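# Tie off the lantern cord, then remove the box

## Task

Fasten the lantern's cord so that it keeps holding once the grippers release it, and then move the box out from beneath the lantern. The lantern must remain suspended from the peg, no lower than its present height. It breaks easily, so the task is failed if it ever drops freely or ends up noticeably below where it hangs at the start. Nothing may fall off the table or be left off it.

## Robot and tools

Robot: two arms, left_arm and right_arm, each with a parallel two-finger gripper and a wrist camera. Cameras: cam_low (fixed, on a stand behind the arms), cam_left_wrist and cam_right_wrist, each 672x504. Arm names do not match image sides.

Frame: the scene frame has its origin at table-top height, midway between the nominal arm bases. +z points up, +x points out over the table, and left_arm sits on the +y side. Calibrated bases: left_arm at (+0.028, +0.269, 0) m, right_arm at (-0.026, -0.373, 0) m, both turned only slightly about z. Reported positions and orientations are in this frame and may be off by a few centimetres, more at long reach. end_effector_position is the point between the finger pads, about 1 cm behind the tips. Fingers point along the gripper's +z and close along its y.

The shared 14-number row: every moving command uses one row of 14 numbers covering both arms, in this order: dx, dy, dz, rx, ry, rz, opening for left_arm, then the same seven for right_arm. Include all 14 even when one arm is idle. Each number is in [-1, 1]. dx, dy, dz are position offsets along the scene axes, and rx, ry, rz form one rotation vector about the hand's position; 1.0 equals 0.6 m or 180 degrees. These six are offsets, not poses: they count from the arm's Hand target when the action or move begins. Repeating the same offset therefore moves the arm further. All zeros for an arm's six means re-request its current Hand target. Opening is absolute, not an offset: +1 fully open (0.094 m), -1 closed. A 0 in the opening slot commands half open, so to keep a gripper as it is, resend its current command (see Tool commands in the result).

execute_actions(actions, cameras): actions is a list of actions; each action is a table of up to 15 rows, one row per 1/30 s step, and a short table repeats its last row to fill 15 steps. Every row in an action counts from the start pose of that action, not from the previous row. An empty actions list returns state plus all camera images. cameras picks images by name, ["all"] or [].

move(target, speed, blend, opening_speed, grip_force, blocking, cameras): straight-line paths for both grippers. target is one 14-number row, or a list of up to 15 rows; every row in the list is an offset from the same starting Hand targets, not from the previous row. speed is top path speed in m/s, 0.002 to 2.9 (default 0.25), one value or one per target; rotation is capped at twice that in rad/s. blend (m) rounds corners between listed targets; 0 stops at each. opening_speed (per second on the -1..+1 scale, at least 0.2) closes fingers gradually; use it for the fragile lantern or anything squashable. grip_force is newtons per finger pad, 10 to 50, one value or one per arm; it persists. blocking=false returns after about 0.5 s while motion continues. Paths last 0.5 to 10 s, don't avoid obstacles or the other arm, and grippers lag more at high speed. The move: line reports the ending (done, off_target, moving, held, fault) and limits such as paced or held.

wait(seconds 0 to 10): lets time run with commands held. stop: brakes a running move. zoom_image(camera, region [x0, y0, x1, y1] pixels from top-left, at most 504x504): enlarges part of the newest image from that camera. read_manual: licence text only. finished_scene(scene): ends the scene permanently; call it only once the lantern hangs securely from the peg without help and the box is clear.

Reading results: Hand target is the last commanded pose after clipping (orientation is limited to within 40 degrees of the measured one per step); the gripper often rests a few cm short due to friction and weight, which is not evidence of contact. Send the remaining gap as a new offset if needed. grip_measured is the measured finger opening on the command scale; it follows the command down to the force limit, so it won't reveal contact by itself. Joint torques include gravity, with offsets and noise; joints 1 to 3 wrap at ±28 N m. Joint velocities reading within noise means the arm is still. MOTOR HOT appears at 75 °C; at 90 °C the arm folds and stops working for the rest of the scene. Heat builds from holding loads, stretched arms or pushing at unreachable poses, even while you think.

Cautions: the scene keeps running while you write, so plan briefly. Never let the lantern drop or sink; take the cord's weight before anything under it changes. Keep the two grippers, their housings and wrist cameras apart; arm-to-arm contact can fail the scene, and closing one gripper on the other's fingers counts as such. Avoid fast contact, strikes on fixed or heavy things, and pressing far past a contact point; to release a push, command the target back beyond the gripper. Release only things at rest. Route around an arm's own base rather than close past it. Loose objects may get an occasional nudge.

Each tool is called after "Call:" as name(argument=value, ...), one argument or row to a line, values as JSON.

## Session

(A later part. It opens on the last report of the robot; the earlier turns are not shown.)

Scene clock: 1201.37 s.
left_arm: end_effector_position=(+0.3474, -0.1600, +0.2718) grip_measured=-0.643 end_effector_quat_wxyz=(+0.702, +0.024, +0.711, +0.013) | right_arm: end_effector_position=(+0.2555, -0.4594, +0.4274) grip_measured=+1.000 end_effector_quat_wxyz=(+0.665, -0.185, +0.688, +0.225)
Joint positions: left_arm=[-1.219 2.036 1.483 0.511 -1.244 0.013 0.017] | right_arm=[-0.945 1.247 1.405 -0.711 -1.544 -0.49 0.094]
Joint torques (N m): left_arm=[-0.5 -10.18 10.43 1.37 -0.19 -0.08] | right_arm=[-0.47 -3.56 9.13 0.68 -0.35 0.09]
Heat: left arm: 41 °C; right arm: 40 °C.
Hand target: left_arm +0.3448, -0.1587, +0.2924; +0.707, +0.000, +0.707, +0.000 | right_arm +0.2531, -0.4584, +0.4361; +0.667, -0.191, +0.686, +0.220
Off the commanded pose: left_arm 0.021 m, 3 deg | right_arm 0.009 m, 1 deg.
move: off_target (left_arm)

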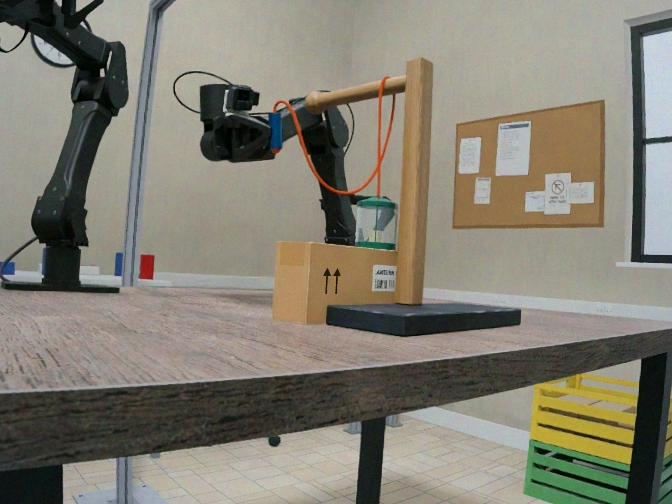

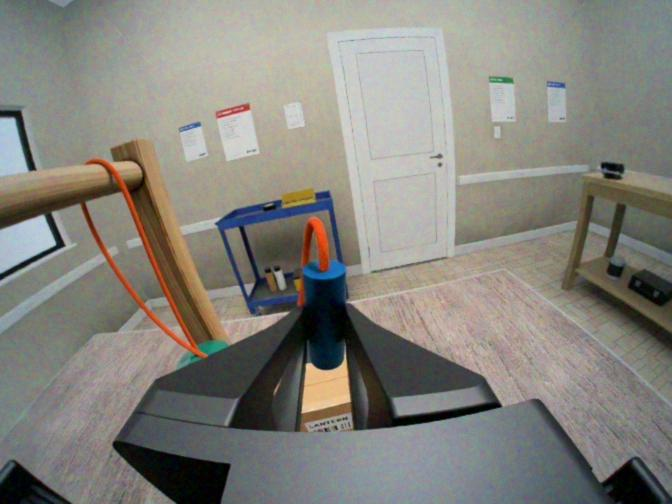

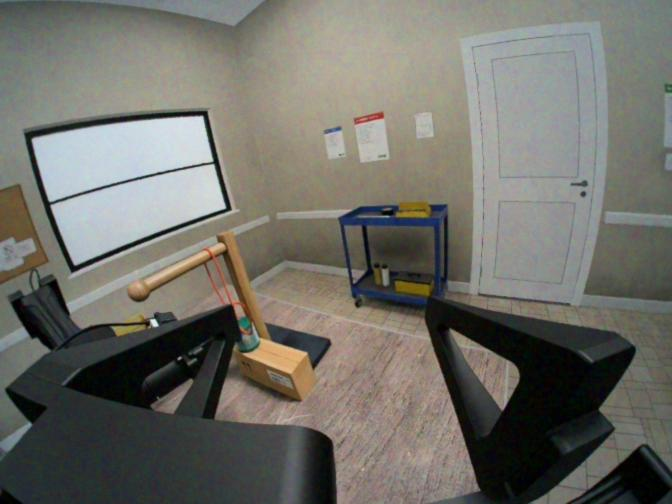

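Call:
zoom_image(
  camera="cam_left_wrist",
  region=[50, 120, 350, 420],
)

Call:
zoom_image(
  camera="cam_low",
  region=[190, 50, 450, 330],
)

Call:
zoom_image(
  camera="cam_right_wrist",
  region=[0, 220, 340, 420],
)

Scaled by 1.680 from the camera's 672x504 image, which has a finer 960x720 frame.

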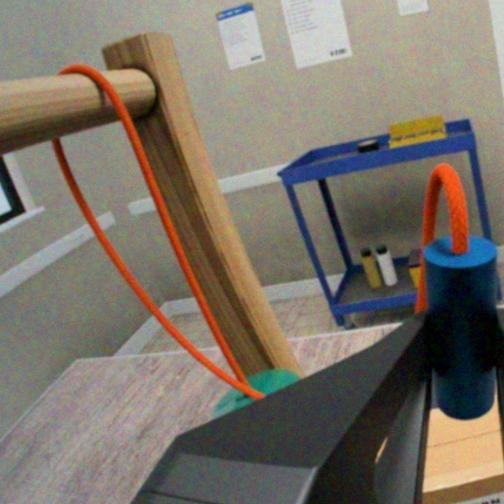

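Scaled by 1.800 from the camera's 672x504 image, which has a finer 960x720 frame.

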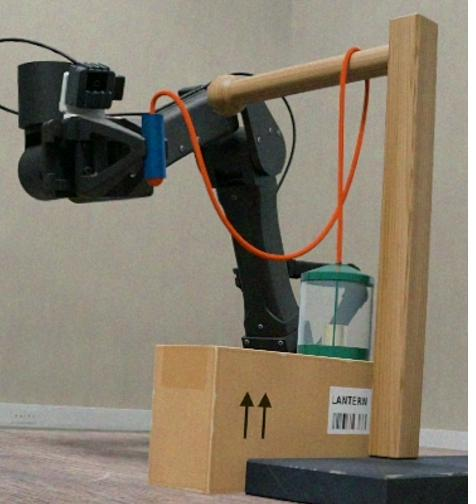

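Scaled by 1.482 from the camera's 672x504 image, which has a finer 960x720 frame.

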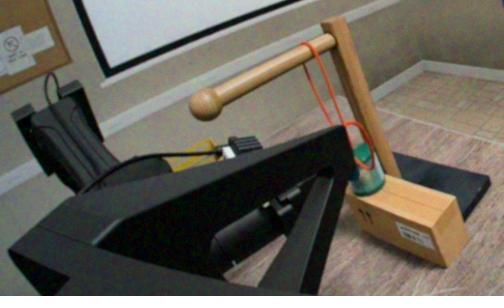

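Call:
move(
  target=[
    [0, -0.005, 0.146, 0, 0, 0, -0.8, 0, 0, 0, 0, 0, 0, 1],
    [0.025, 0.082, 0.313, 0, 0, 0, -0.8, 0, 0, 0, 0, 0, 0, 1],
    [0.05, 0.265, 0.3627, 0, 0, 0, -0.8, 0, 0, 0, 0, 0, 0, 1],
  ],
  cameras=["all"],
  speed=0.2,
  blend=[0.03, 0.03, 0],
)

Scene clock: 1245.80 s.
left_arm: end_effector_position=(+0.3770, -0.0034, +0.5079) grip_measured=-0.643 end_effector_quat_wxyz=(+0.707, +0.002, +0.707, +0.005) | right_arm: end_effector_position=(+0.2555, -0.4594, +0.4274) grip_measured=+1.000 end_effector_quat_wxyz=(+0.665, -0.185, +0.688, +0.225)
Joint positions: left_arm=[-0.982 1.617 1.899 -0.284 -1.026 0.008 0.017] | right_arm=[-0.945 1.247 1.405 -0.711 -1.544 -0.49 0.094]
Joint torques (N m): left_arm=[0.2 -6.41 6.05 1.53 0.05 -0.09] | right_arm=[-0.47 -3.58 9.14 0.68 -0.35 0.09]
Heat: left arm: 40 °C; right arm: 40 °C.
Hand target: left_arm +0.3748, +0.0004, +0.5100; +0.707, +0.000, +0.707, +0.000 | right_arm +0.2531, -0.4584, +0.4361; +0.667, -0.191, +0.686, +0.220
Off the commanded pose: left_arm 0.005 m, 1 deg | right_arm 0.009 m, 1 deg.
move: done

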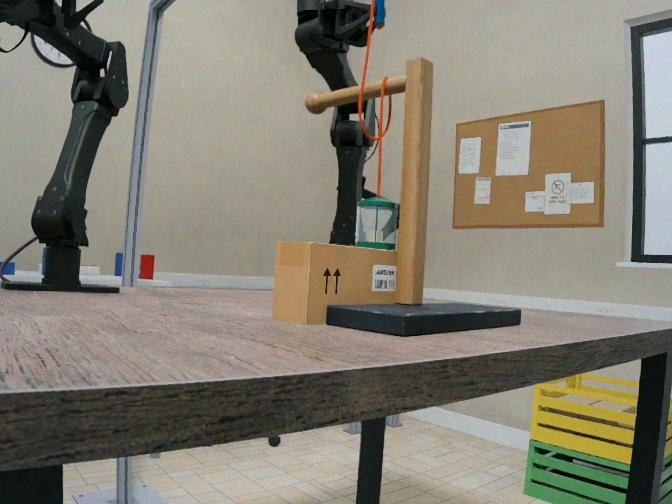

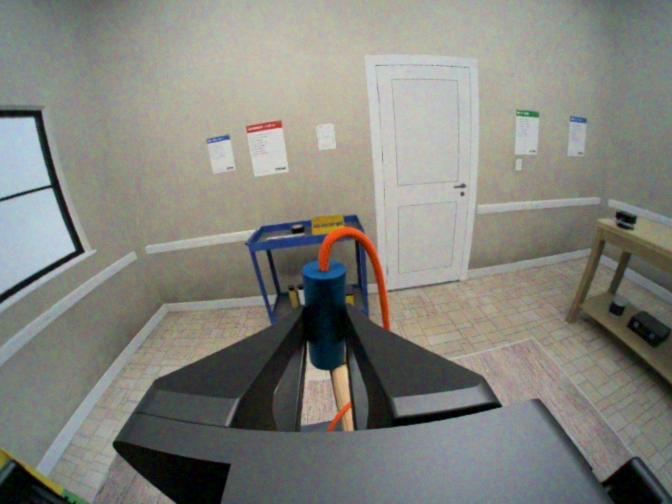

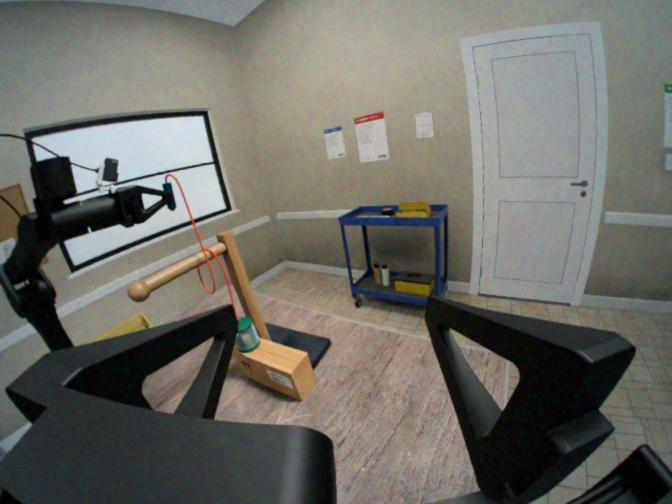

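Call:
zoom_image(
  camera="cam_right_wrist",
  region=[110, 160, 310, 400],
)

Call:
zoom_image(
  camera="cam_low",
  region=[290, 0, 450, 220],
)

Scaled by 2.100 from the camera's 672x504 image, which has a finer 960x720 frame.

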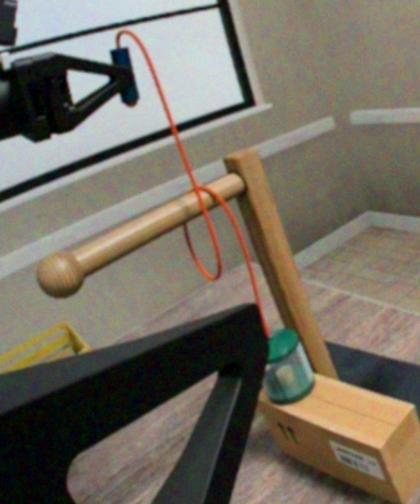

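Scaled by 2.291 from the camera's 672x504 image, which has a finer 960x720 frame.

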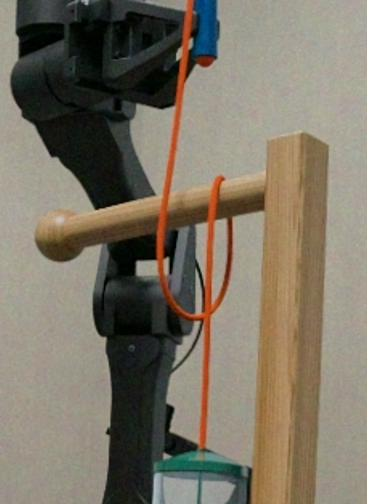

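Call:
move(
  target=[
    [0.017, 0.166, -0.067, 0, 0, 0, -0.8, 0, 0, 0, 0, 0, 0, 1],
    [0.025, 0.283, -0.233, 0, 0, 0, -0.8, 0, 0, 0, 0, 0, 0, 1],
    [0.025, 0.333, -0.483, 0, 0, 0, -0.8, 0, 0, 0, 0, 0, 0, 1],
  ],
  cameras=["all"],
  speed=0.2,
  blend=[0.03, 0.03, 0],
)

Scene clock: 1295.83 s.
left_arm: end_effector_position=(+0.3892, +0.1997, +0.2202) grip_measured=-0.643 end_effector_quat_wxyz=(+0.705, -0.001, +0.710, +0.002) | right_arm: end_effector_position=(+0.2555, -0.4594, +0.4274) grip_measured=+1.000 end_effector_quat_wxyz=(+0.665, -0.185, +0.688, +0.225)
Joint positions: left_arm=[-0.336 1.15 0.333 0.81 -0.379 -0.002 0.017] | right_arm=[-0.945 1.247 1.405 -0.711 -1.544 -0.49 0.094]
Joint torques (N m): left_arm=[0.57 -1.54 6.76 1.97 0.12 0.03] | right_arm=[-0.47 -3.56 9.13 0.68 -0.35 0.1]
Heat: left arm: 40 °C; right arm: 40 °C.
Hand target: left_arm +0.3898, +0.2002, +0.2203; +0.707, +0.000, +0.707, +0.000 | right_arm +0.2531, -0.4584, +0.4361; +0.667, -0.191, +0.686, +0.220
Off the commanded pose: left_arm 0.001 m, 0 deg | right_arm 0.009 m, 1 deg.
move: done

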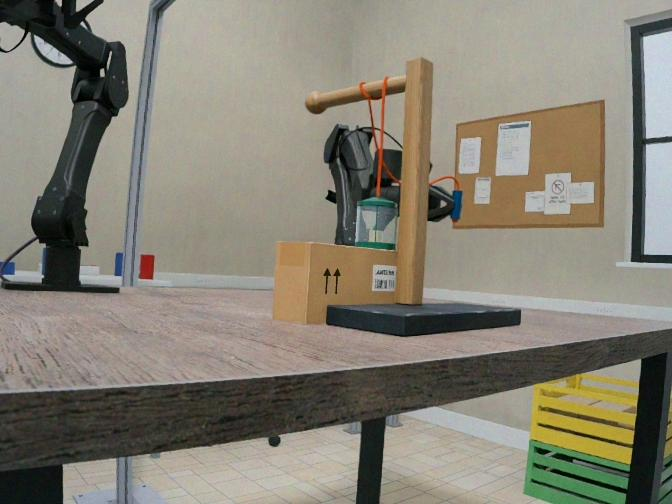

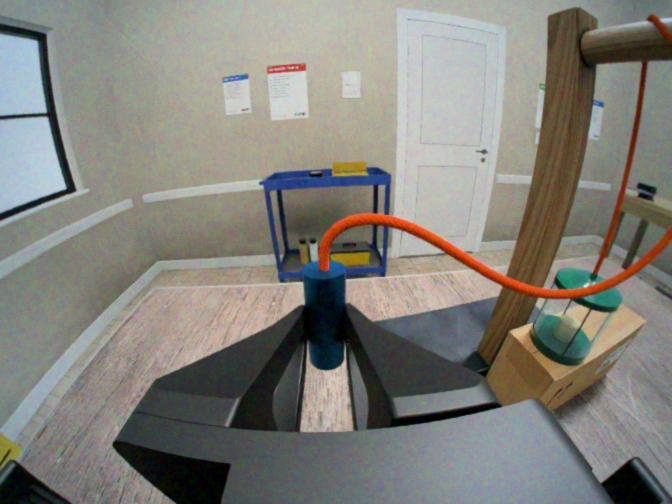

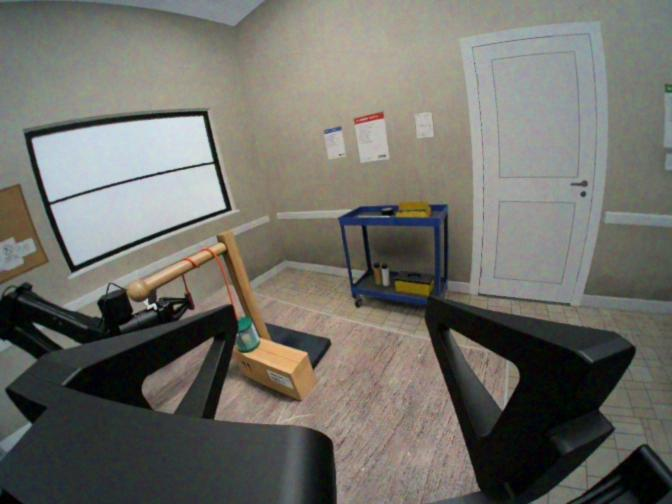

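Call:
move(
  target=[0.017, 0.1, -0.233, 0, 0, 0, -0.8, 0, 0, 0, 0, 0, 0, 1],
  cameras=["all"],
  speed=0.15,
)

Scene clock: 1305.30 s.
left_arm: end_effector_position=(+0.4020, +0.2260, +0.1041) grip_measured=-0.643 end_effector_quat_wxyz=(+0.678, +0.058, +0.731, -0.046) | right_arm: end_effector_position=(+0.2555, -0.4594, +0.4274) grip_measured=+1.000 end_effector_quat_wxyz=(+0.665, -0.185, +0.688, +0.225)
Joint positions: left_arm=[-0.052 1.845 0.174 1.596 0.055 0.015 0.017] | right_arm=[-0.945 1.247 1.405 -0.711 -1.544 -0.49 0.094]
Joint torques (N m): left_arm=[3.48 -1.5 1.43 1.78 -0.86 -0.15] | right_arm=[-0.47 -3.56 9.14 0.68 -0.35 0.09]
Heat: left arm: 40 °C; right arm: 40 °C.
Hand target: left_arm +0.4000, +0.2603, +0.0805; +0.707, +0.000, +0.707, +0.000 | right_arm +0.2531, -0.4584, +0.4361; +0.667, -0.191, +0.686, +0.220
Off the commanded pose: left_arm 0.042 m, 10 deg | right_arm 0.009 m, 1 deg.
joint read past its limit (left arm) — joint 4 (wrist pitch), upper limit.
joint sent to its limit (left arm) — joint 4 (wrist pitch), upper limit. The joint targets are off in orientation, not in position.
move: off_target (left_arm)

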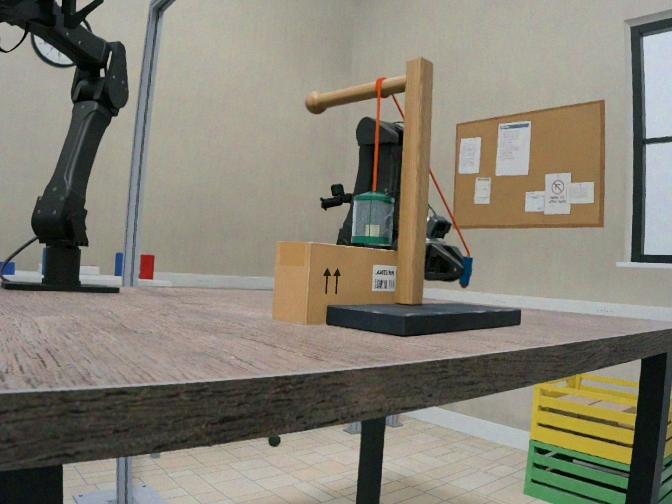

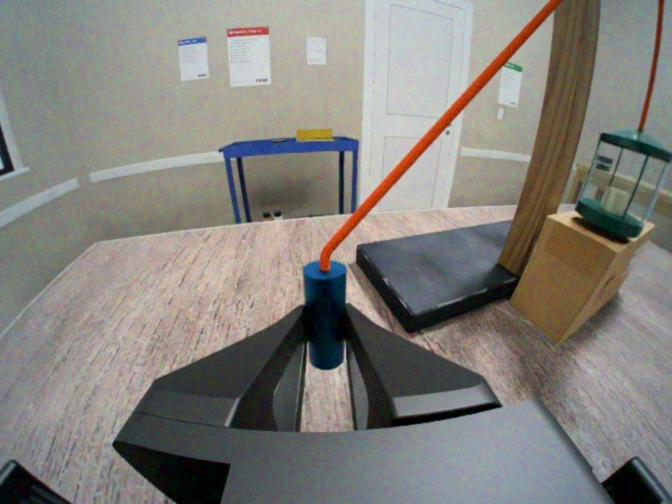

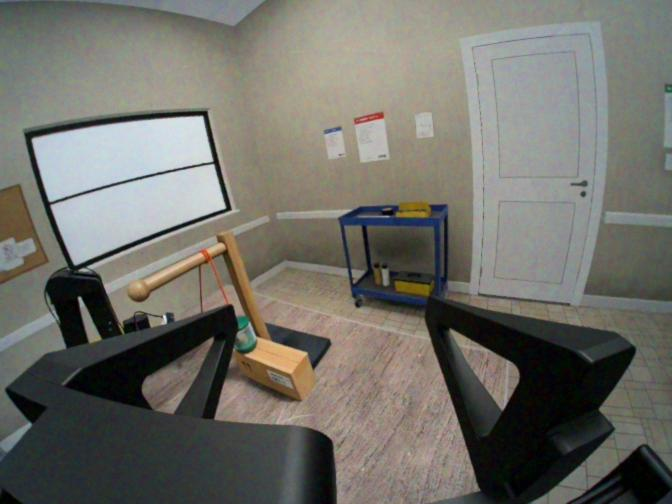

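Call:
zoom_image(
  camera="cam_low",
  region=[270, 60, 480, 330],
)

Call:
zoom_image(
  camera="cam_left_wrist",
  region=[452, 60, 672, 360],
)

Call:
zoom_image(
  camera="cam_right_wrist",
  region=[110, 210, 350, 410],
)

Scaled by 1.867 from the camera's 672x504 image, which has a finer 960x720 frame.

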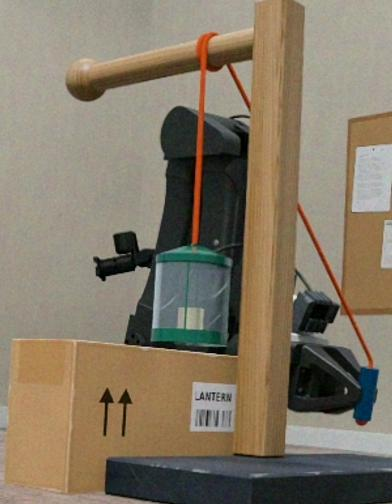

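Scaled by 1.680 from the camera's 672x504 image, which has a finer 960x720 frame.

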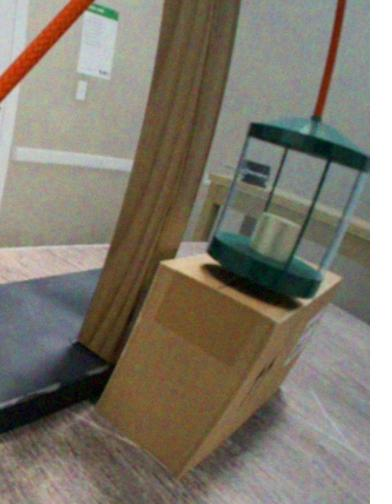

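Scaled by 2.100 from the camera's 672x504 image, which has a finer 960x720 frame.

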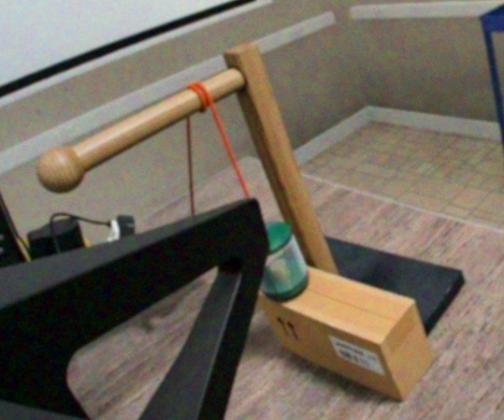

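Call:
move(
  target=[-0.008, -0.09, 0.105, 0, 0, 0, -0.8, 0, 0, 0, 0, 0, 0, 1],
  cameras=["all"],
  speed=0.05,
)

Scene clock: 1329.27 s.
left_arm: end_effector_position=(+0.3909, +0.2075, +0.1285) grip_measured=-0.643 end_effector_quat_wxyz=(+0.692, +0.008, +0.722, +0.002) | right_arm: end_effector_position=(+0.2555, -0.4594, +0.4274) grip_measured=+1.000 end_effector_quat_wxyz=(+0.665, -0.185, +0.688, +0.225)
Joint positions: left_arm=[-0.284 1.686 0.163 1.479 -0.315 0.001 0.017] | right_arm=[-0.945 1.247 1.405 -0.711 -1.544 -0.49 0.094]
Joint torques (N m): left_arm=[-0.62 -5.45 5.6 1.86 -0.11 -0.01] | right_arm=[-0.46 -3.56 9.14 0.68 -0.35 0.09]
Heat: left arm: 40 °C; right arm: 40 °C.
Hand target: left_arm +0.3952, +0.2063, +0.1435; +0.707, +0.000, +0.707, +0.000 | right_arm +0.2531, -0.4584, +0.4361; +0.667, -0.191, +0.686, +0.220
Off the commanded pose: left_arm 0.016 m, 3 deg | right_arm 0.009 m, 1 deg.
move: off_target (left_arm)

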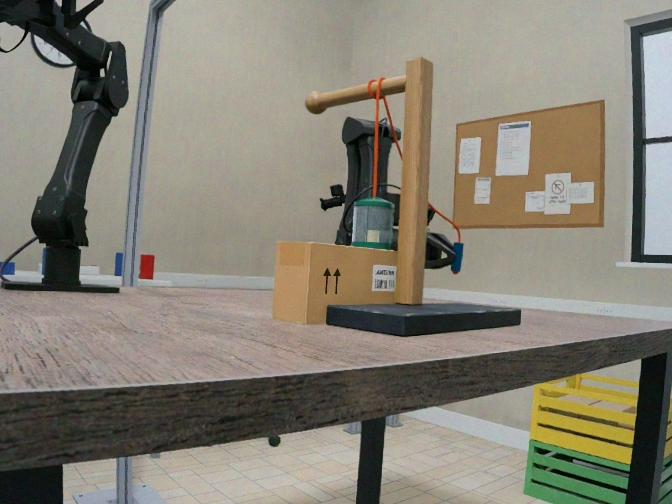

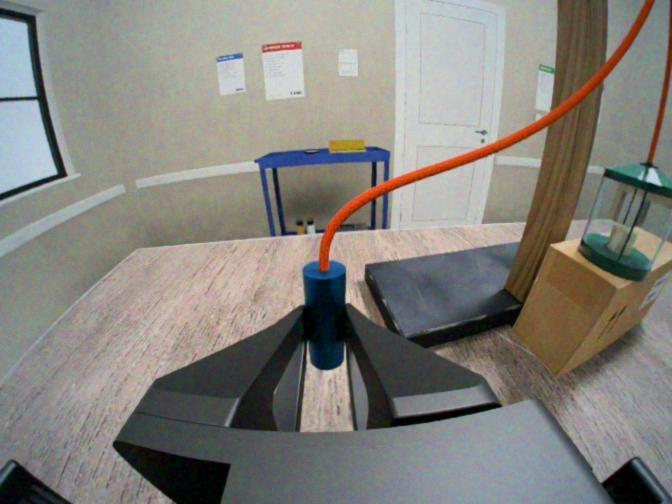

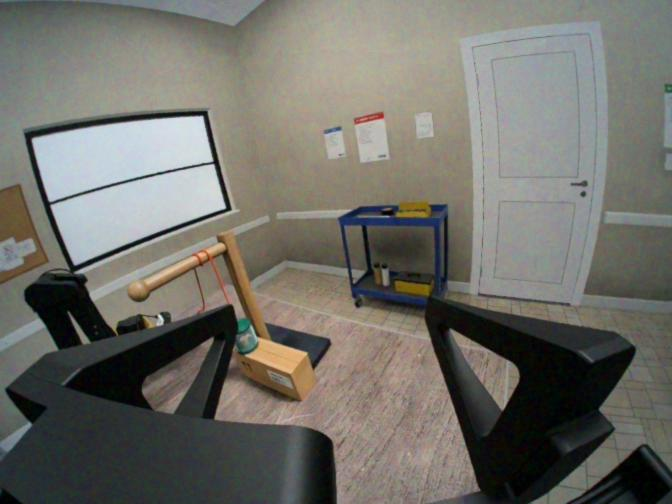

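Call:
zoom_image(
  camera="cam_low",
  region=[270, 60, 480, 330],
)

Call:
zoom_image(
  camera="cam_left_wrist",
  region=[452, 0, 672, 390],
)

Call:
zoom_image(
  camera="cam_right_wrist",
  region=[110, 210, 350, 410],
)

Scaled by 1.867 from the camera's 672x504 image, which has a finer 960x720 frame.

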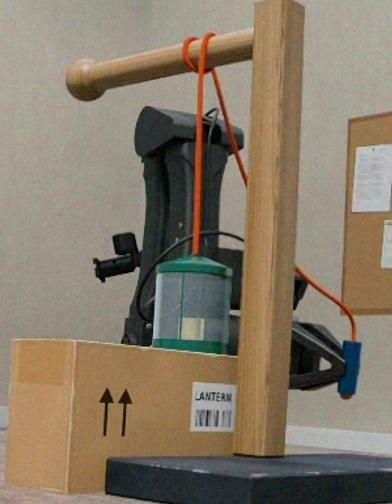

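Scaled by 1.292 from the camera's 672x504 image, which has a finer 960x720 frame.

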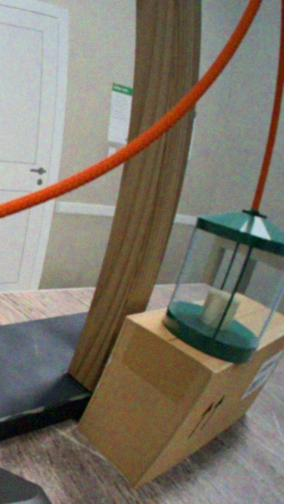

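Scaled by 2.100 from the camera's 672x504 image, which has a finer 960x720 frame.

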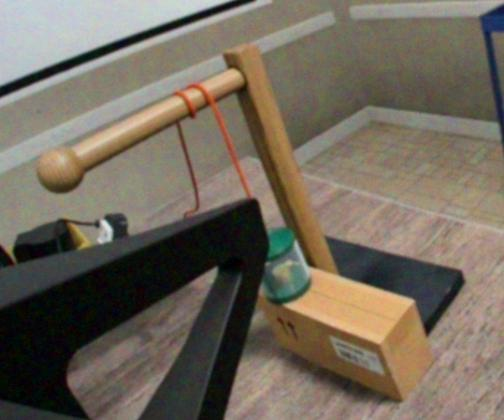

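Call:
move(
  target=[
    [-0.058, -0.143, 0.044, 0, 0, 0, -0.8, 0, 0, 0, 0, 0, 0, 1],
    [-0.088, -0.293, 0.036, 0, 0, 0, -0.8, 0, 0, 0, 0, 0, 0, 1],
    [-0.088, -0.477, 0.061, 0, 0, 0, -0.8, 0, 0, 0, 0, 0, 0, 1],
    [-0.083, -0.593, 0.1775, 0, 0, 0, -0.8, 0, 0, 0, 0, 0, 0, 1],
    [-0.08, -0.61, 0.33, 0, 0, 0, -0.8, 0, 0, 0, 0, 0, 0, 1],
  ],
  cameras=["all"],
  speed=0.2,
  blend=[0.03, 0.03, 0.03, 0.03, 0],
)

Scene clock: 1386.40 s.
left_arm: end_effector_position=(+0.3506, -0.1625, +0.3208) grip_measured=-0.643 end_effector_quat_wxyz=(+0.702, +0.023, +0.711, +0.014) | right_arm: end_effector_position=(+0.2555, -0.4594, +0.4274) grip_measured=+1.000 end_effector_quat_wxyz=(+0.665, -0.185, +0.688, +0.225)
Joint positions: left_arm=[-1.214 2.007 1.641 0.326 -1.24 0.013 0.017] | right_arm=[-0.945 1.247 1.405 -0.711 -1.544 -0.49 0.094]
Joint torques (N m): left_arm=[-0.62 -9.96 10.85 1.37 -0.2 -0.02] | right_arm=[-0.46 -3.58 9.13 0.67 -0.35 0.09]
Heat: left arm: 42 °C; right arm: 40 °C.
Hand target: left_arm +0.3472, -0.1598, +0.3414; +0.707, +0.000, +0.707, +0.000 | right_arm +0.2531, -0.4584, +0.4361; +0.667, -0.191, +0.686, +0.220
Off the commanded pose: left_arm 0.021 m, 3 deg | right_arm 0.009 m, 1 deg.
move: off_target (left_arm)

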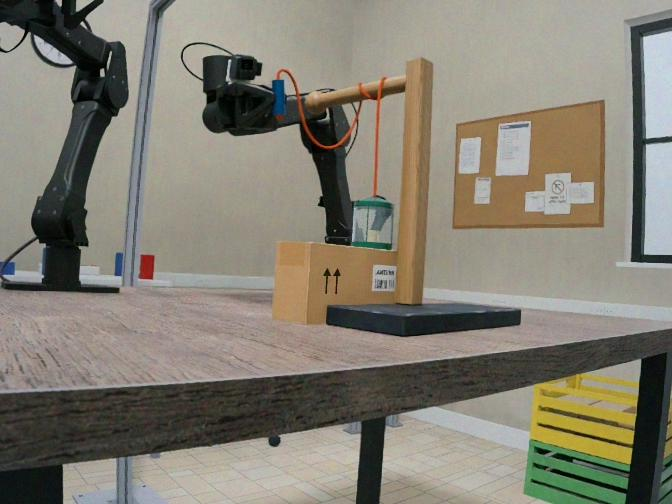

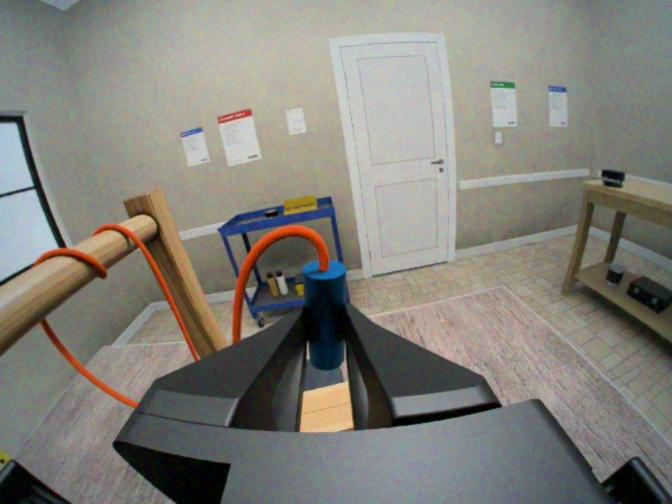

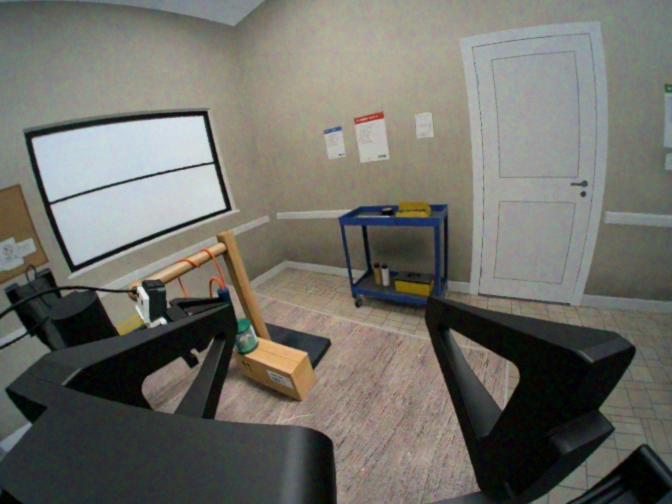

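Call:
move(
  target=[
    [0, 0, 0.064, 0, 0, 0, -0.8, 0, 0, 0, 0, 0, 0, 1],
    [0.005, 0.083, 0.2227, 0, 0, 0, -0.8, 0, 0, 0, 0, 0, 0, 1],
    [0.013, 0.267, 0.2727, 0, 0, 0, -0.8, 0, 0, 0, 0, 0, 0, 1],
    [0.03, 0.433, 0.206, 0, 0, 0, -0.8, 0, 0, 0, 0, 0, 0, 1],
    [0.047, 0.533, 0.064, 0, 0, 0, -0.8, 0, 0, 0, 0, 0, 0, 1],
    [0.063, 0.57, -0.06, 0, 0, 0, -0.8, 0, 0, 0, 0, 0, 0, 1],
  ],
  cameras=["all"],
  speed=0.2,
  blend=[0.03, 0.03, 0.03, 0.03, 0.03, 0],
)

Scene clock: 1405.87 s.
left_arm: end_effector_position=(+0.3801, +0.1468, +0.3341) grip_measured=-0.643 end_effector_quat_wxyz=(+0.733, +0.034, +0.676, -0.069) | right_arm: end_effector_position=(+0.2555, -0.4594, +0.4274) grip_measured=+1.000 end_effector_quat_wxyz=(+0.665, -0.185, +0.688, +0.225)
Joint positions: left_arm=[-0.471 1.005 0.649 0.447 -0.365 -0.012 0.017] | right_arm=[-0.945 1.247 1.405 -0.711 -1.544 -0.49 0.094]
Joint torques (N m): left_arm=[3.44 -2.55 5.5 1.16 -0.9 0.19] | right_arm=[-0.47 -3.56 9.14 0.68 -0.35 0.1]
Heat: left arm: 41 °C; right arm: 40 °C.
Hand target: left_arm +0.3850, +0.1823, +0.3055; +0.707, +0.000, +0.707, +0.000 | right_arm +0.2531, -0.4584, +0.4361; +0.667, -0.191, +0.686, +0.220
Off the commanded pose: left_arm 0.046 m, 10 deg | right_arm 0.009 m, 1 deg.
move: off_target (left_arm); blend cut to 0.0194 m at target 1

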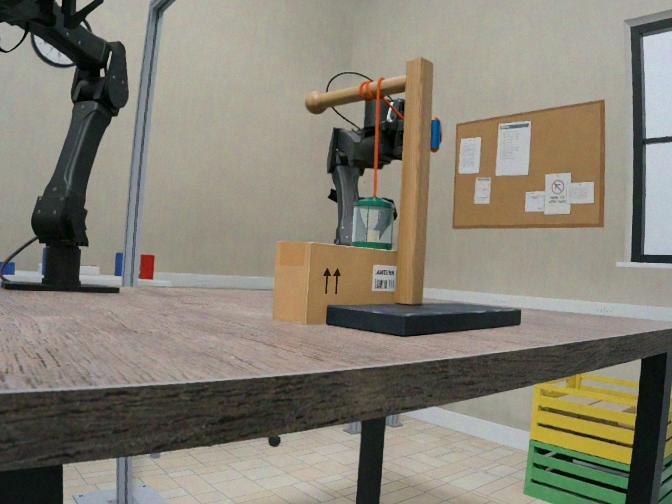

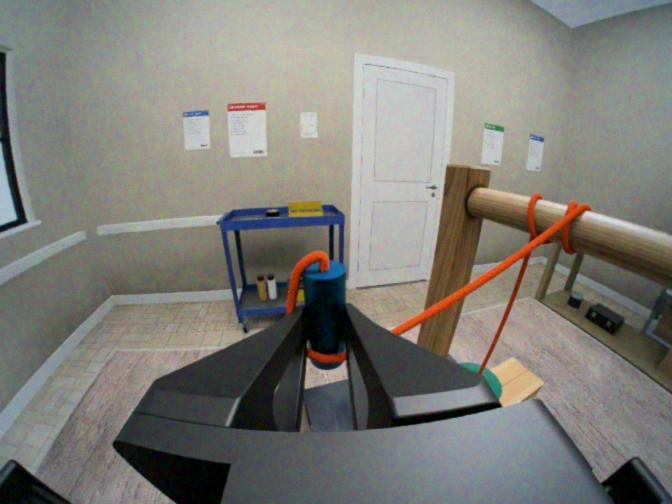

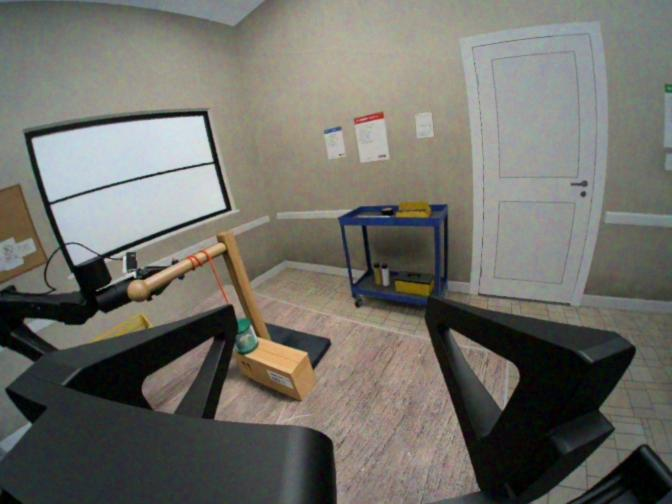

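Call:
zoom_image(
  camera="cam_left_wrist",
  region=[240, 230, 440, 420],
)

Call:
zoom_image(
  camera="cam_left_wrist",
  region=[400, 140, 672, 430],
)

Call:
zoom_image(
  camera="cam_low",
  region=[270, 40, 480, 280],
)

Call:
zoom_image(
  camera="cam_right_wrist",
  region=[80, 210, 320, 410],
)

Scaled by 2.520 from the camera's 672x504 image, which has a finer 960x720 frame.

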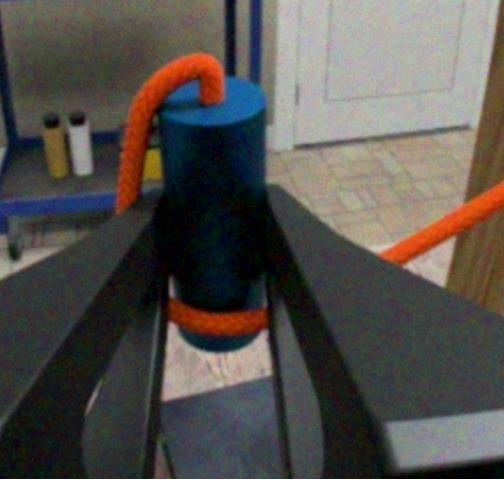

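Scaled by 1.738 from the camera's 672x504 image, which has a finer 960x720 frame.

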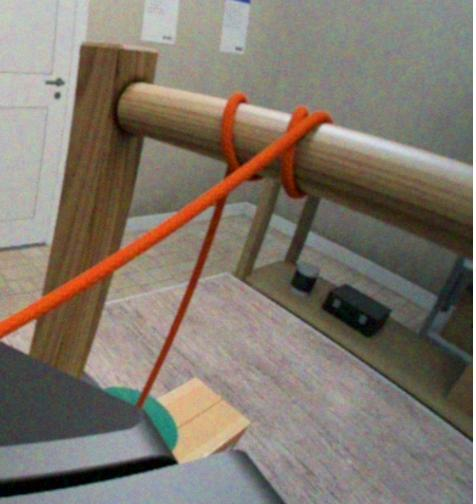

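Scaled by 2.100 from the camera's 672x504 image, which has a finer 960x720 frame.

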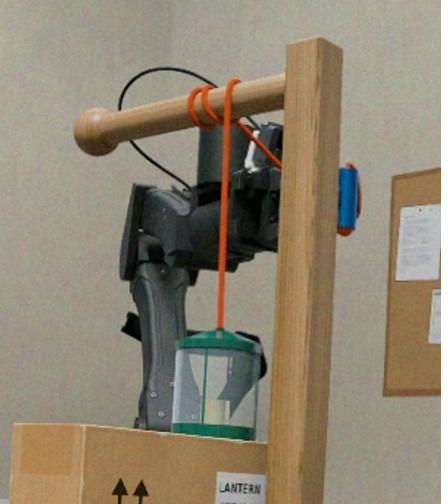

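Scaled by 2.100 from the camera's 672x504 image, which has a finer 960x720 frame.

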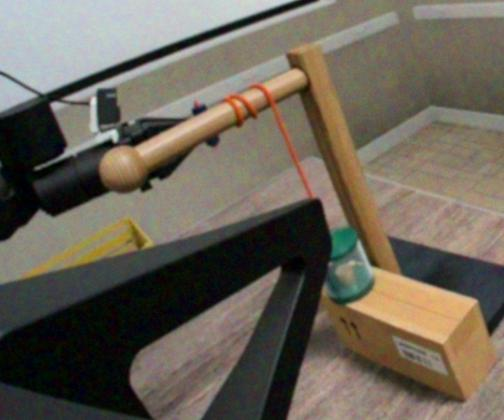

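Call:
move(
  target=[
    [-0.017, -0.137, 0.249, 0, 0, 0, -0.8, 0, 0, 0, 0, 0, 0, 1],
    [-0.058, -0.204, 0.29, 0, 0, 0, -0.8, 0, 0, 0, 0, 0, 0, 1],
    [-0.125, -0.204, 0.29, 0, 0, 0, -0.8, 0, 0, 0, 0, 0, 0, 1],
  ],
  cameras=["all"],
  speed=0.15,
  blend=[0.03, 0.02, 0],
)

Scene clock: 1525.30 s.
left_arm: end_effector_position=(+0.3162, +0.0485, +0.4659) grip_measured=-0.643 end_effector_quat_wxyz=(+0.701, +0.018, +0.713, +0.008) | right_arm: end_effector_position=(+0.2555, -0.4594, +0.4274) grip_measured=+1.000 end_effector_quat_wxyz=(+0.665, -0.185, +0.688, +0.225)
Joint positions: left_arm=[-1.076 1.27 1.44 -0.206 -1.102 0.005 0.017] | right_arm=[-0.945 1.247 1.405 -0.711 -1.544 -0.49 0.094]
Joint torques (N m): left_arm=[-0.58 -4.67 8.47 1.46 -0.26 -0.05] | right_arm=[-0.47 -3.56 9.13 0.67 -0.35 0.09]
Heat: left arm: 36 °C; right arm: 40 °C.
Hand target: left_arm +0.3100, +0.0600, +0.4794; +0.707, +0.000, +0.707, +0.000 | right_arm +0.2531, -0.4584, +0.4361; +0.667, -0.191, +0.686, +0.220
Off the commanded pose: left_arm 0.019 m, 3 deg | right_arm 0.009 m, 1 deg.
move: off_target (left_arm); blend cut to 0.0266 m at target 1

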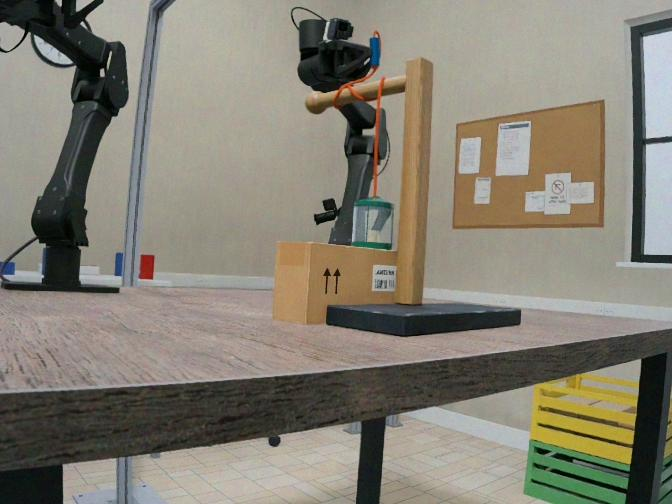

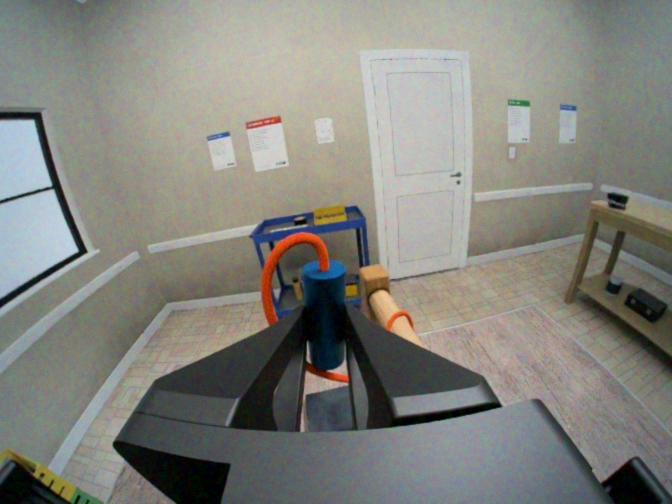

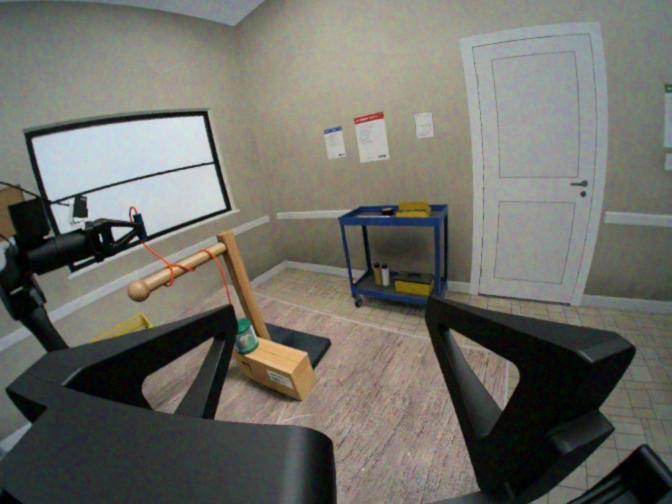

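Call:
zoom_image(
  camera="cam_left_wrist",
  region=[230, 210, 470, 430],
)

Call:
zoom_image(
  camera="cam_right_wrist",
  region=[60, 180, 270, 340],
)

Call:
zoom_image(
  camera="cam_low",
  region=[280, 10, 450, 210],
)

Scaled by 2.100 from the camera's 672x504 image, which has a finer 960x720 frame.

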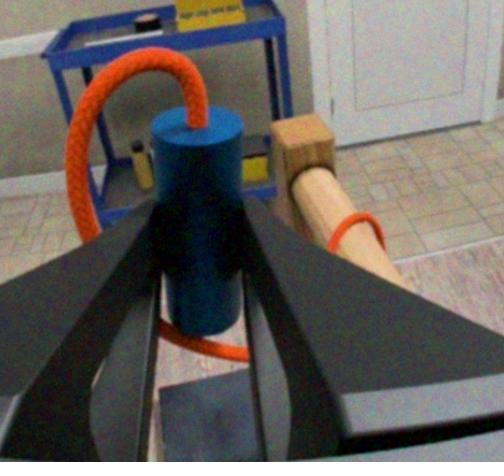

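Scaled by 2.400 from the camera's 672x504 image, which has a finer 960x720 frame.

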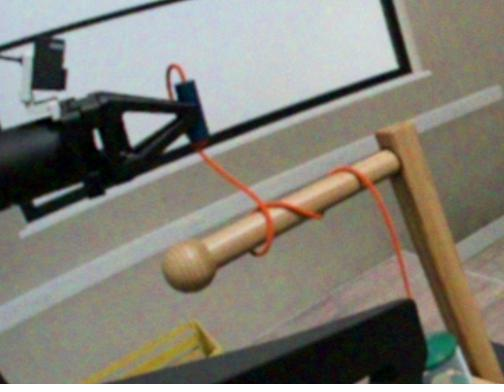

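Scaled by 2.520 from the camera's 672x504 image, which has a finer 960x720 frame.

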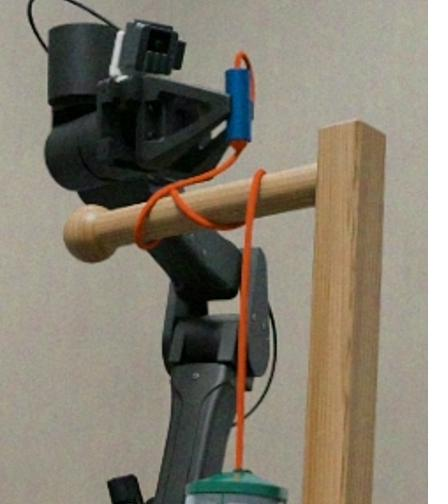

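Call:
move(
  target=[
    [0.017, -0.15, 0.026, 0, 0, 0, -0.8, 0, 0, 0, 0, 0, 0, 1],
    [-0.017, -0.283, -0.033, 0, 0, 0, -0.8, 0, 0, 0, 0, 0, 0, 1],
    [-0.067, -0.325, -0.117, 0, 0, 0, -0.8, 0, 0, 0, 0, 0, 0, 1],
  ],
  cameras=["all"],
  speed=0.2,
  blend=[0.03, 0.03, 0],
)

Scene clock: 1666.77 s.
left_arm: end_effector_position=(+0.2693, -0.1346, +0.4169) grip_measured=-0.643 end_effector_quat_wxyz=(+0.706, +0.001, +0.708, -0.013) | right_arm: end_effector_position=(+0.2555, -0.4594, +0.4274) grip_measured=+1.000 end_effector_quat_wxyz=(+0.665, -0.185, +0.688, +0.225)
Joint positions: left_arm=[-1.383 1.823 1.757 0.058 -1.403 -0.026 0.017] | right_arm=[-0.945 1.247 1.405 -0.711 -1.544 -0.49 0.094]
Joint torques (N m): left_arm=[-0.09 -6.58 6.5 1.45 -0.18 0.04] | right_arm=[-0.47 -3.56 9.13 0.68 -0.35 0.09]
Heat: left arm: 38 °C; right arm: 40 °C.
Hand target: left_arm +0.2697, -0.1351, +0.4093; +0.707, +0.000, +0.707, +0.000 | right_arm +0.2531, -0.4584, +0.4361; +0.667, -0.191, +0.686, +0.220
Off the commanded pose: left_arm 0.008 m, 2 deg | right_arm 0.009 m, 1 deg.
move: done

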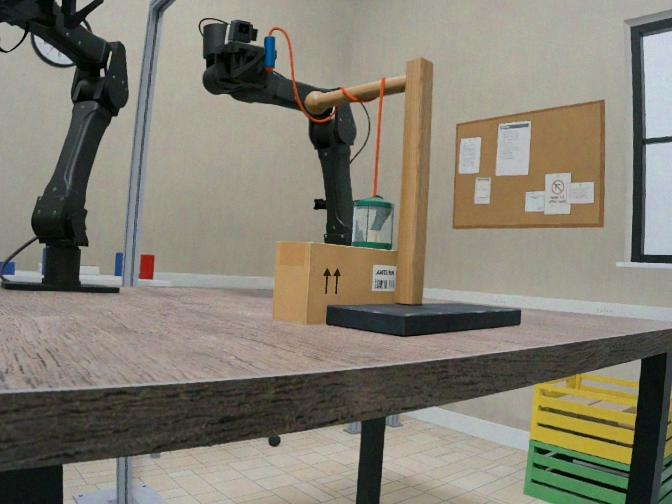

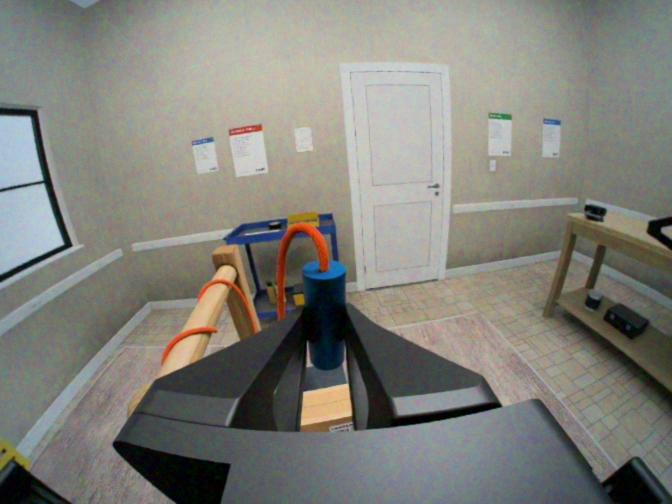

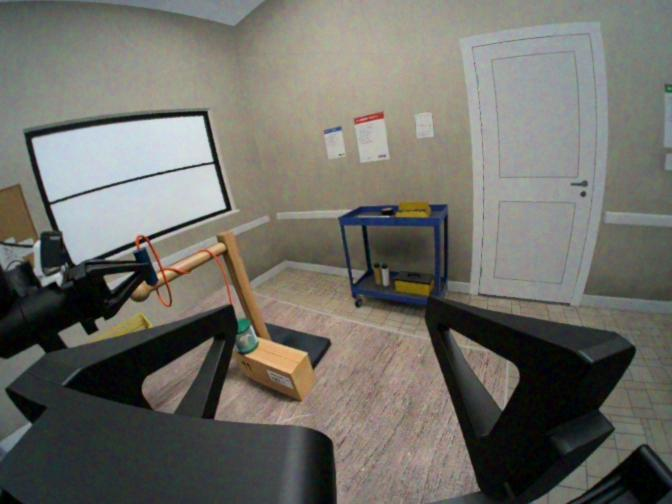

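Call:
zoom_image(
  camera="cam_right_wrist",
  region=[60, 200, 270, 360],
)

Call:
zoom_image(
  camera="cam_low",
  region=[250, 10, 450, 250],
)

Call:
zoom_image(
  camera="cam_left_wrist",
  region=[110, 200, 360, 420],
)

Scaled by 2.400 from the camera's 672x504 image, which has a finer 960x720 frame.

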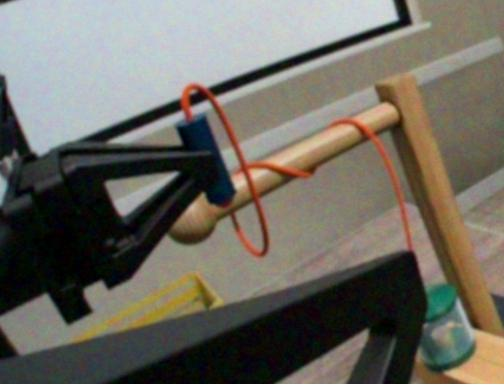

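Scaled by 2.100 from the camera's 672x504 image, which has a finer 960x720 frame.

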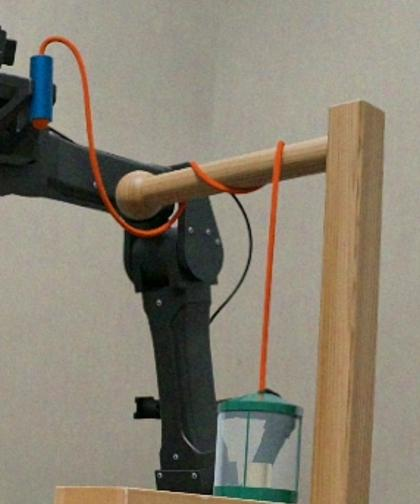

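Scaled by 2.016 from the camera's 672x504 image, which has a finer 960x720 frame.

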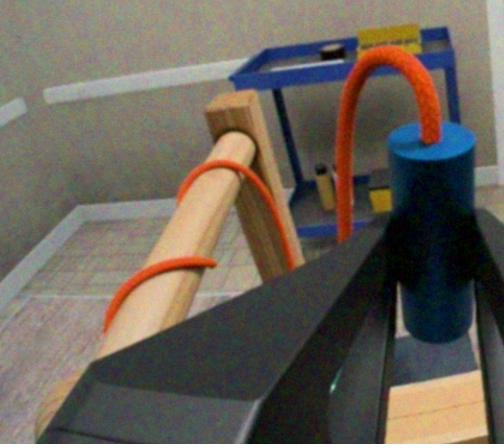

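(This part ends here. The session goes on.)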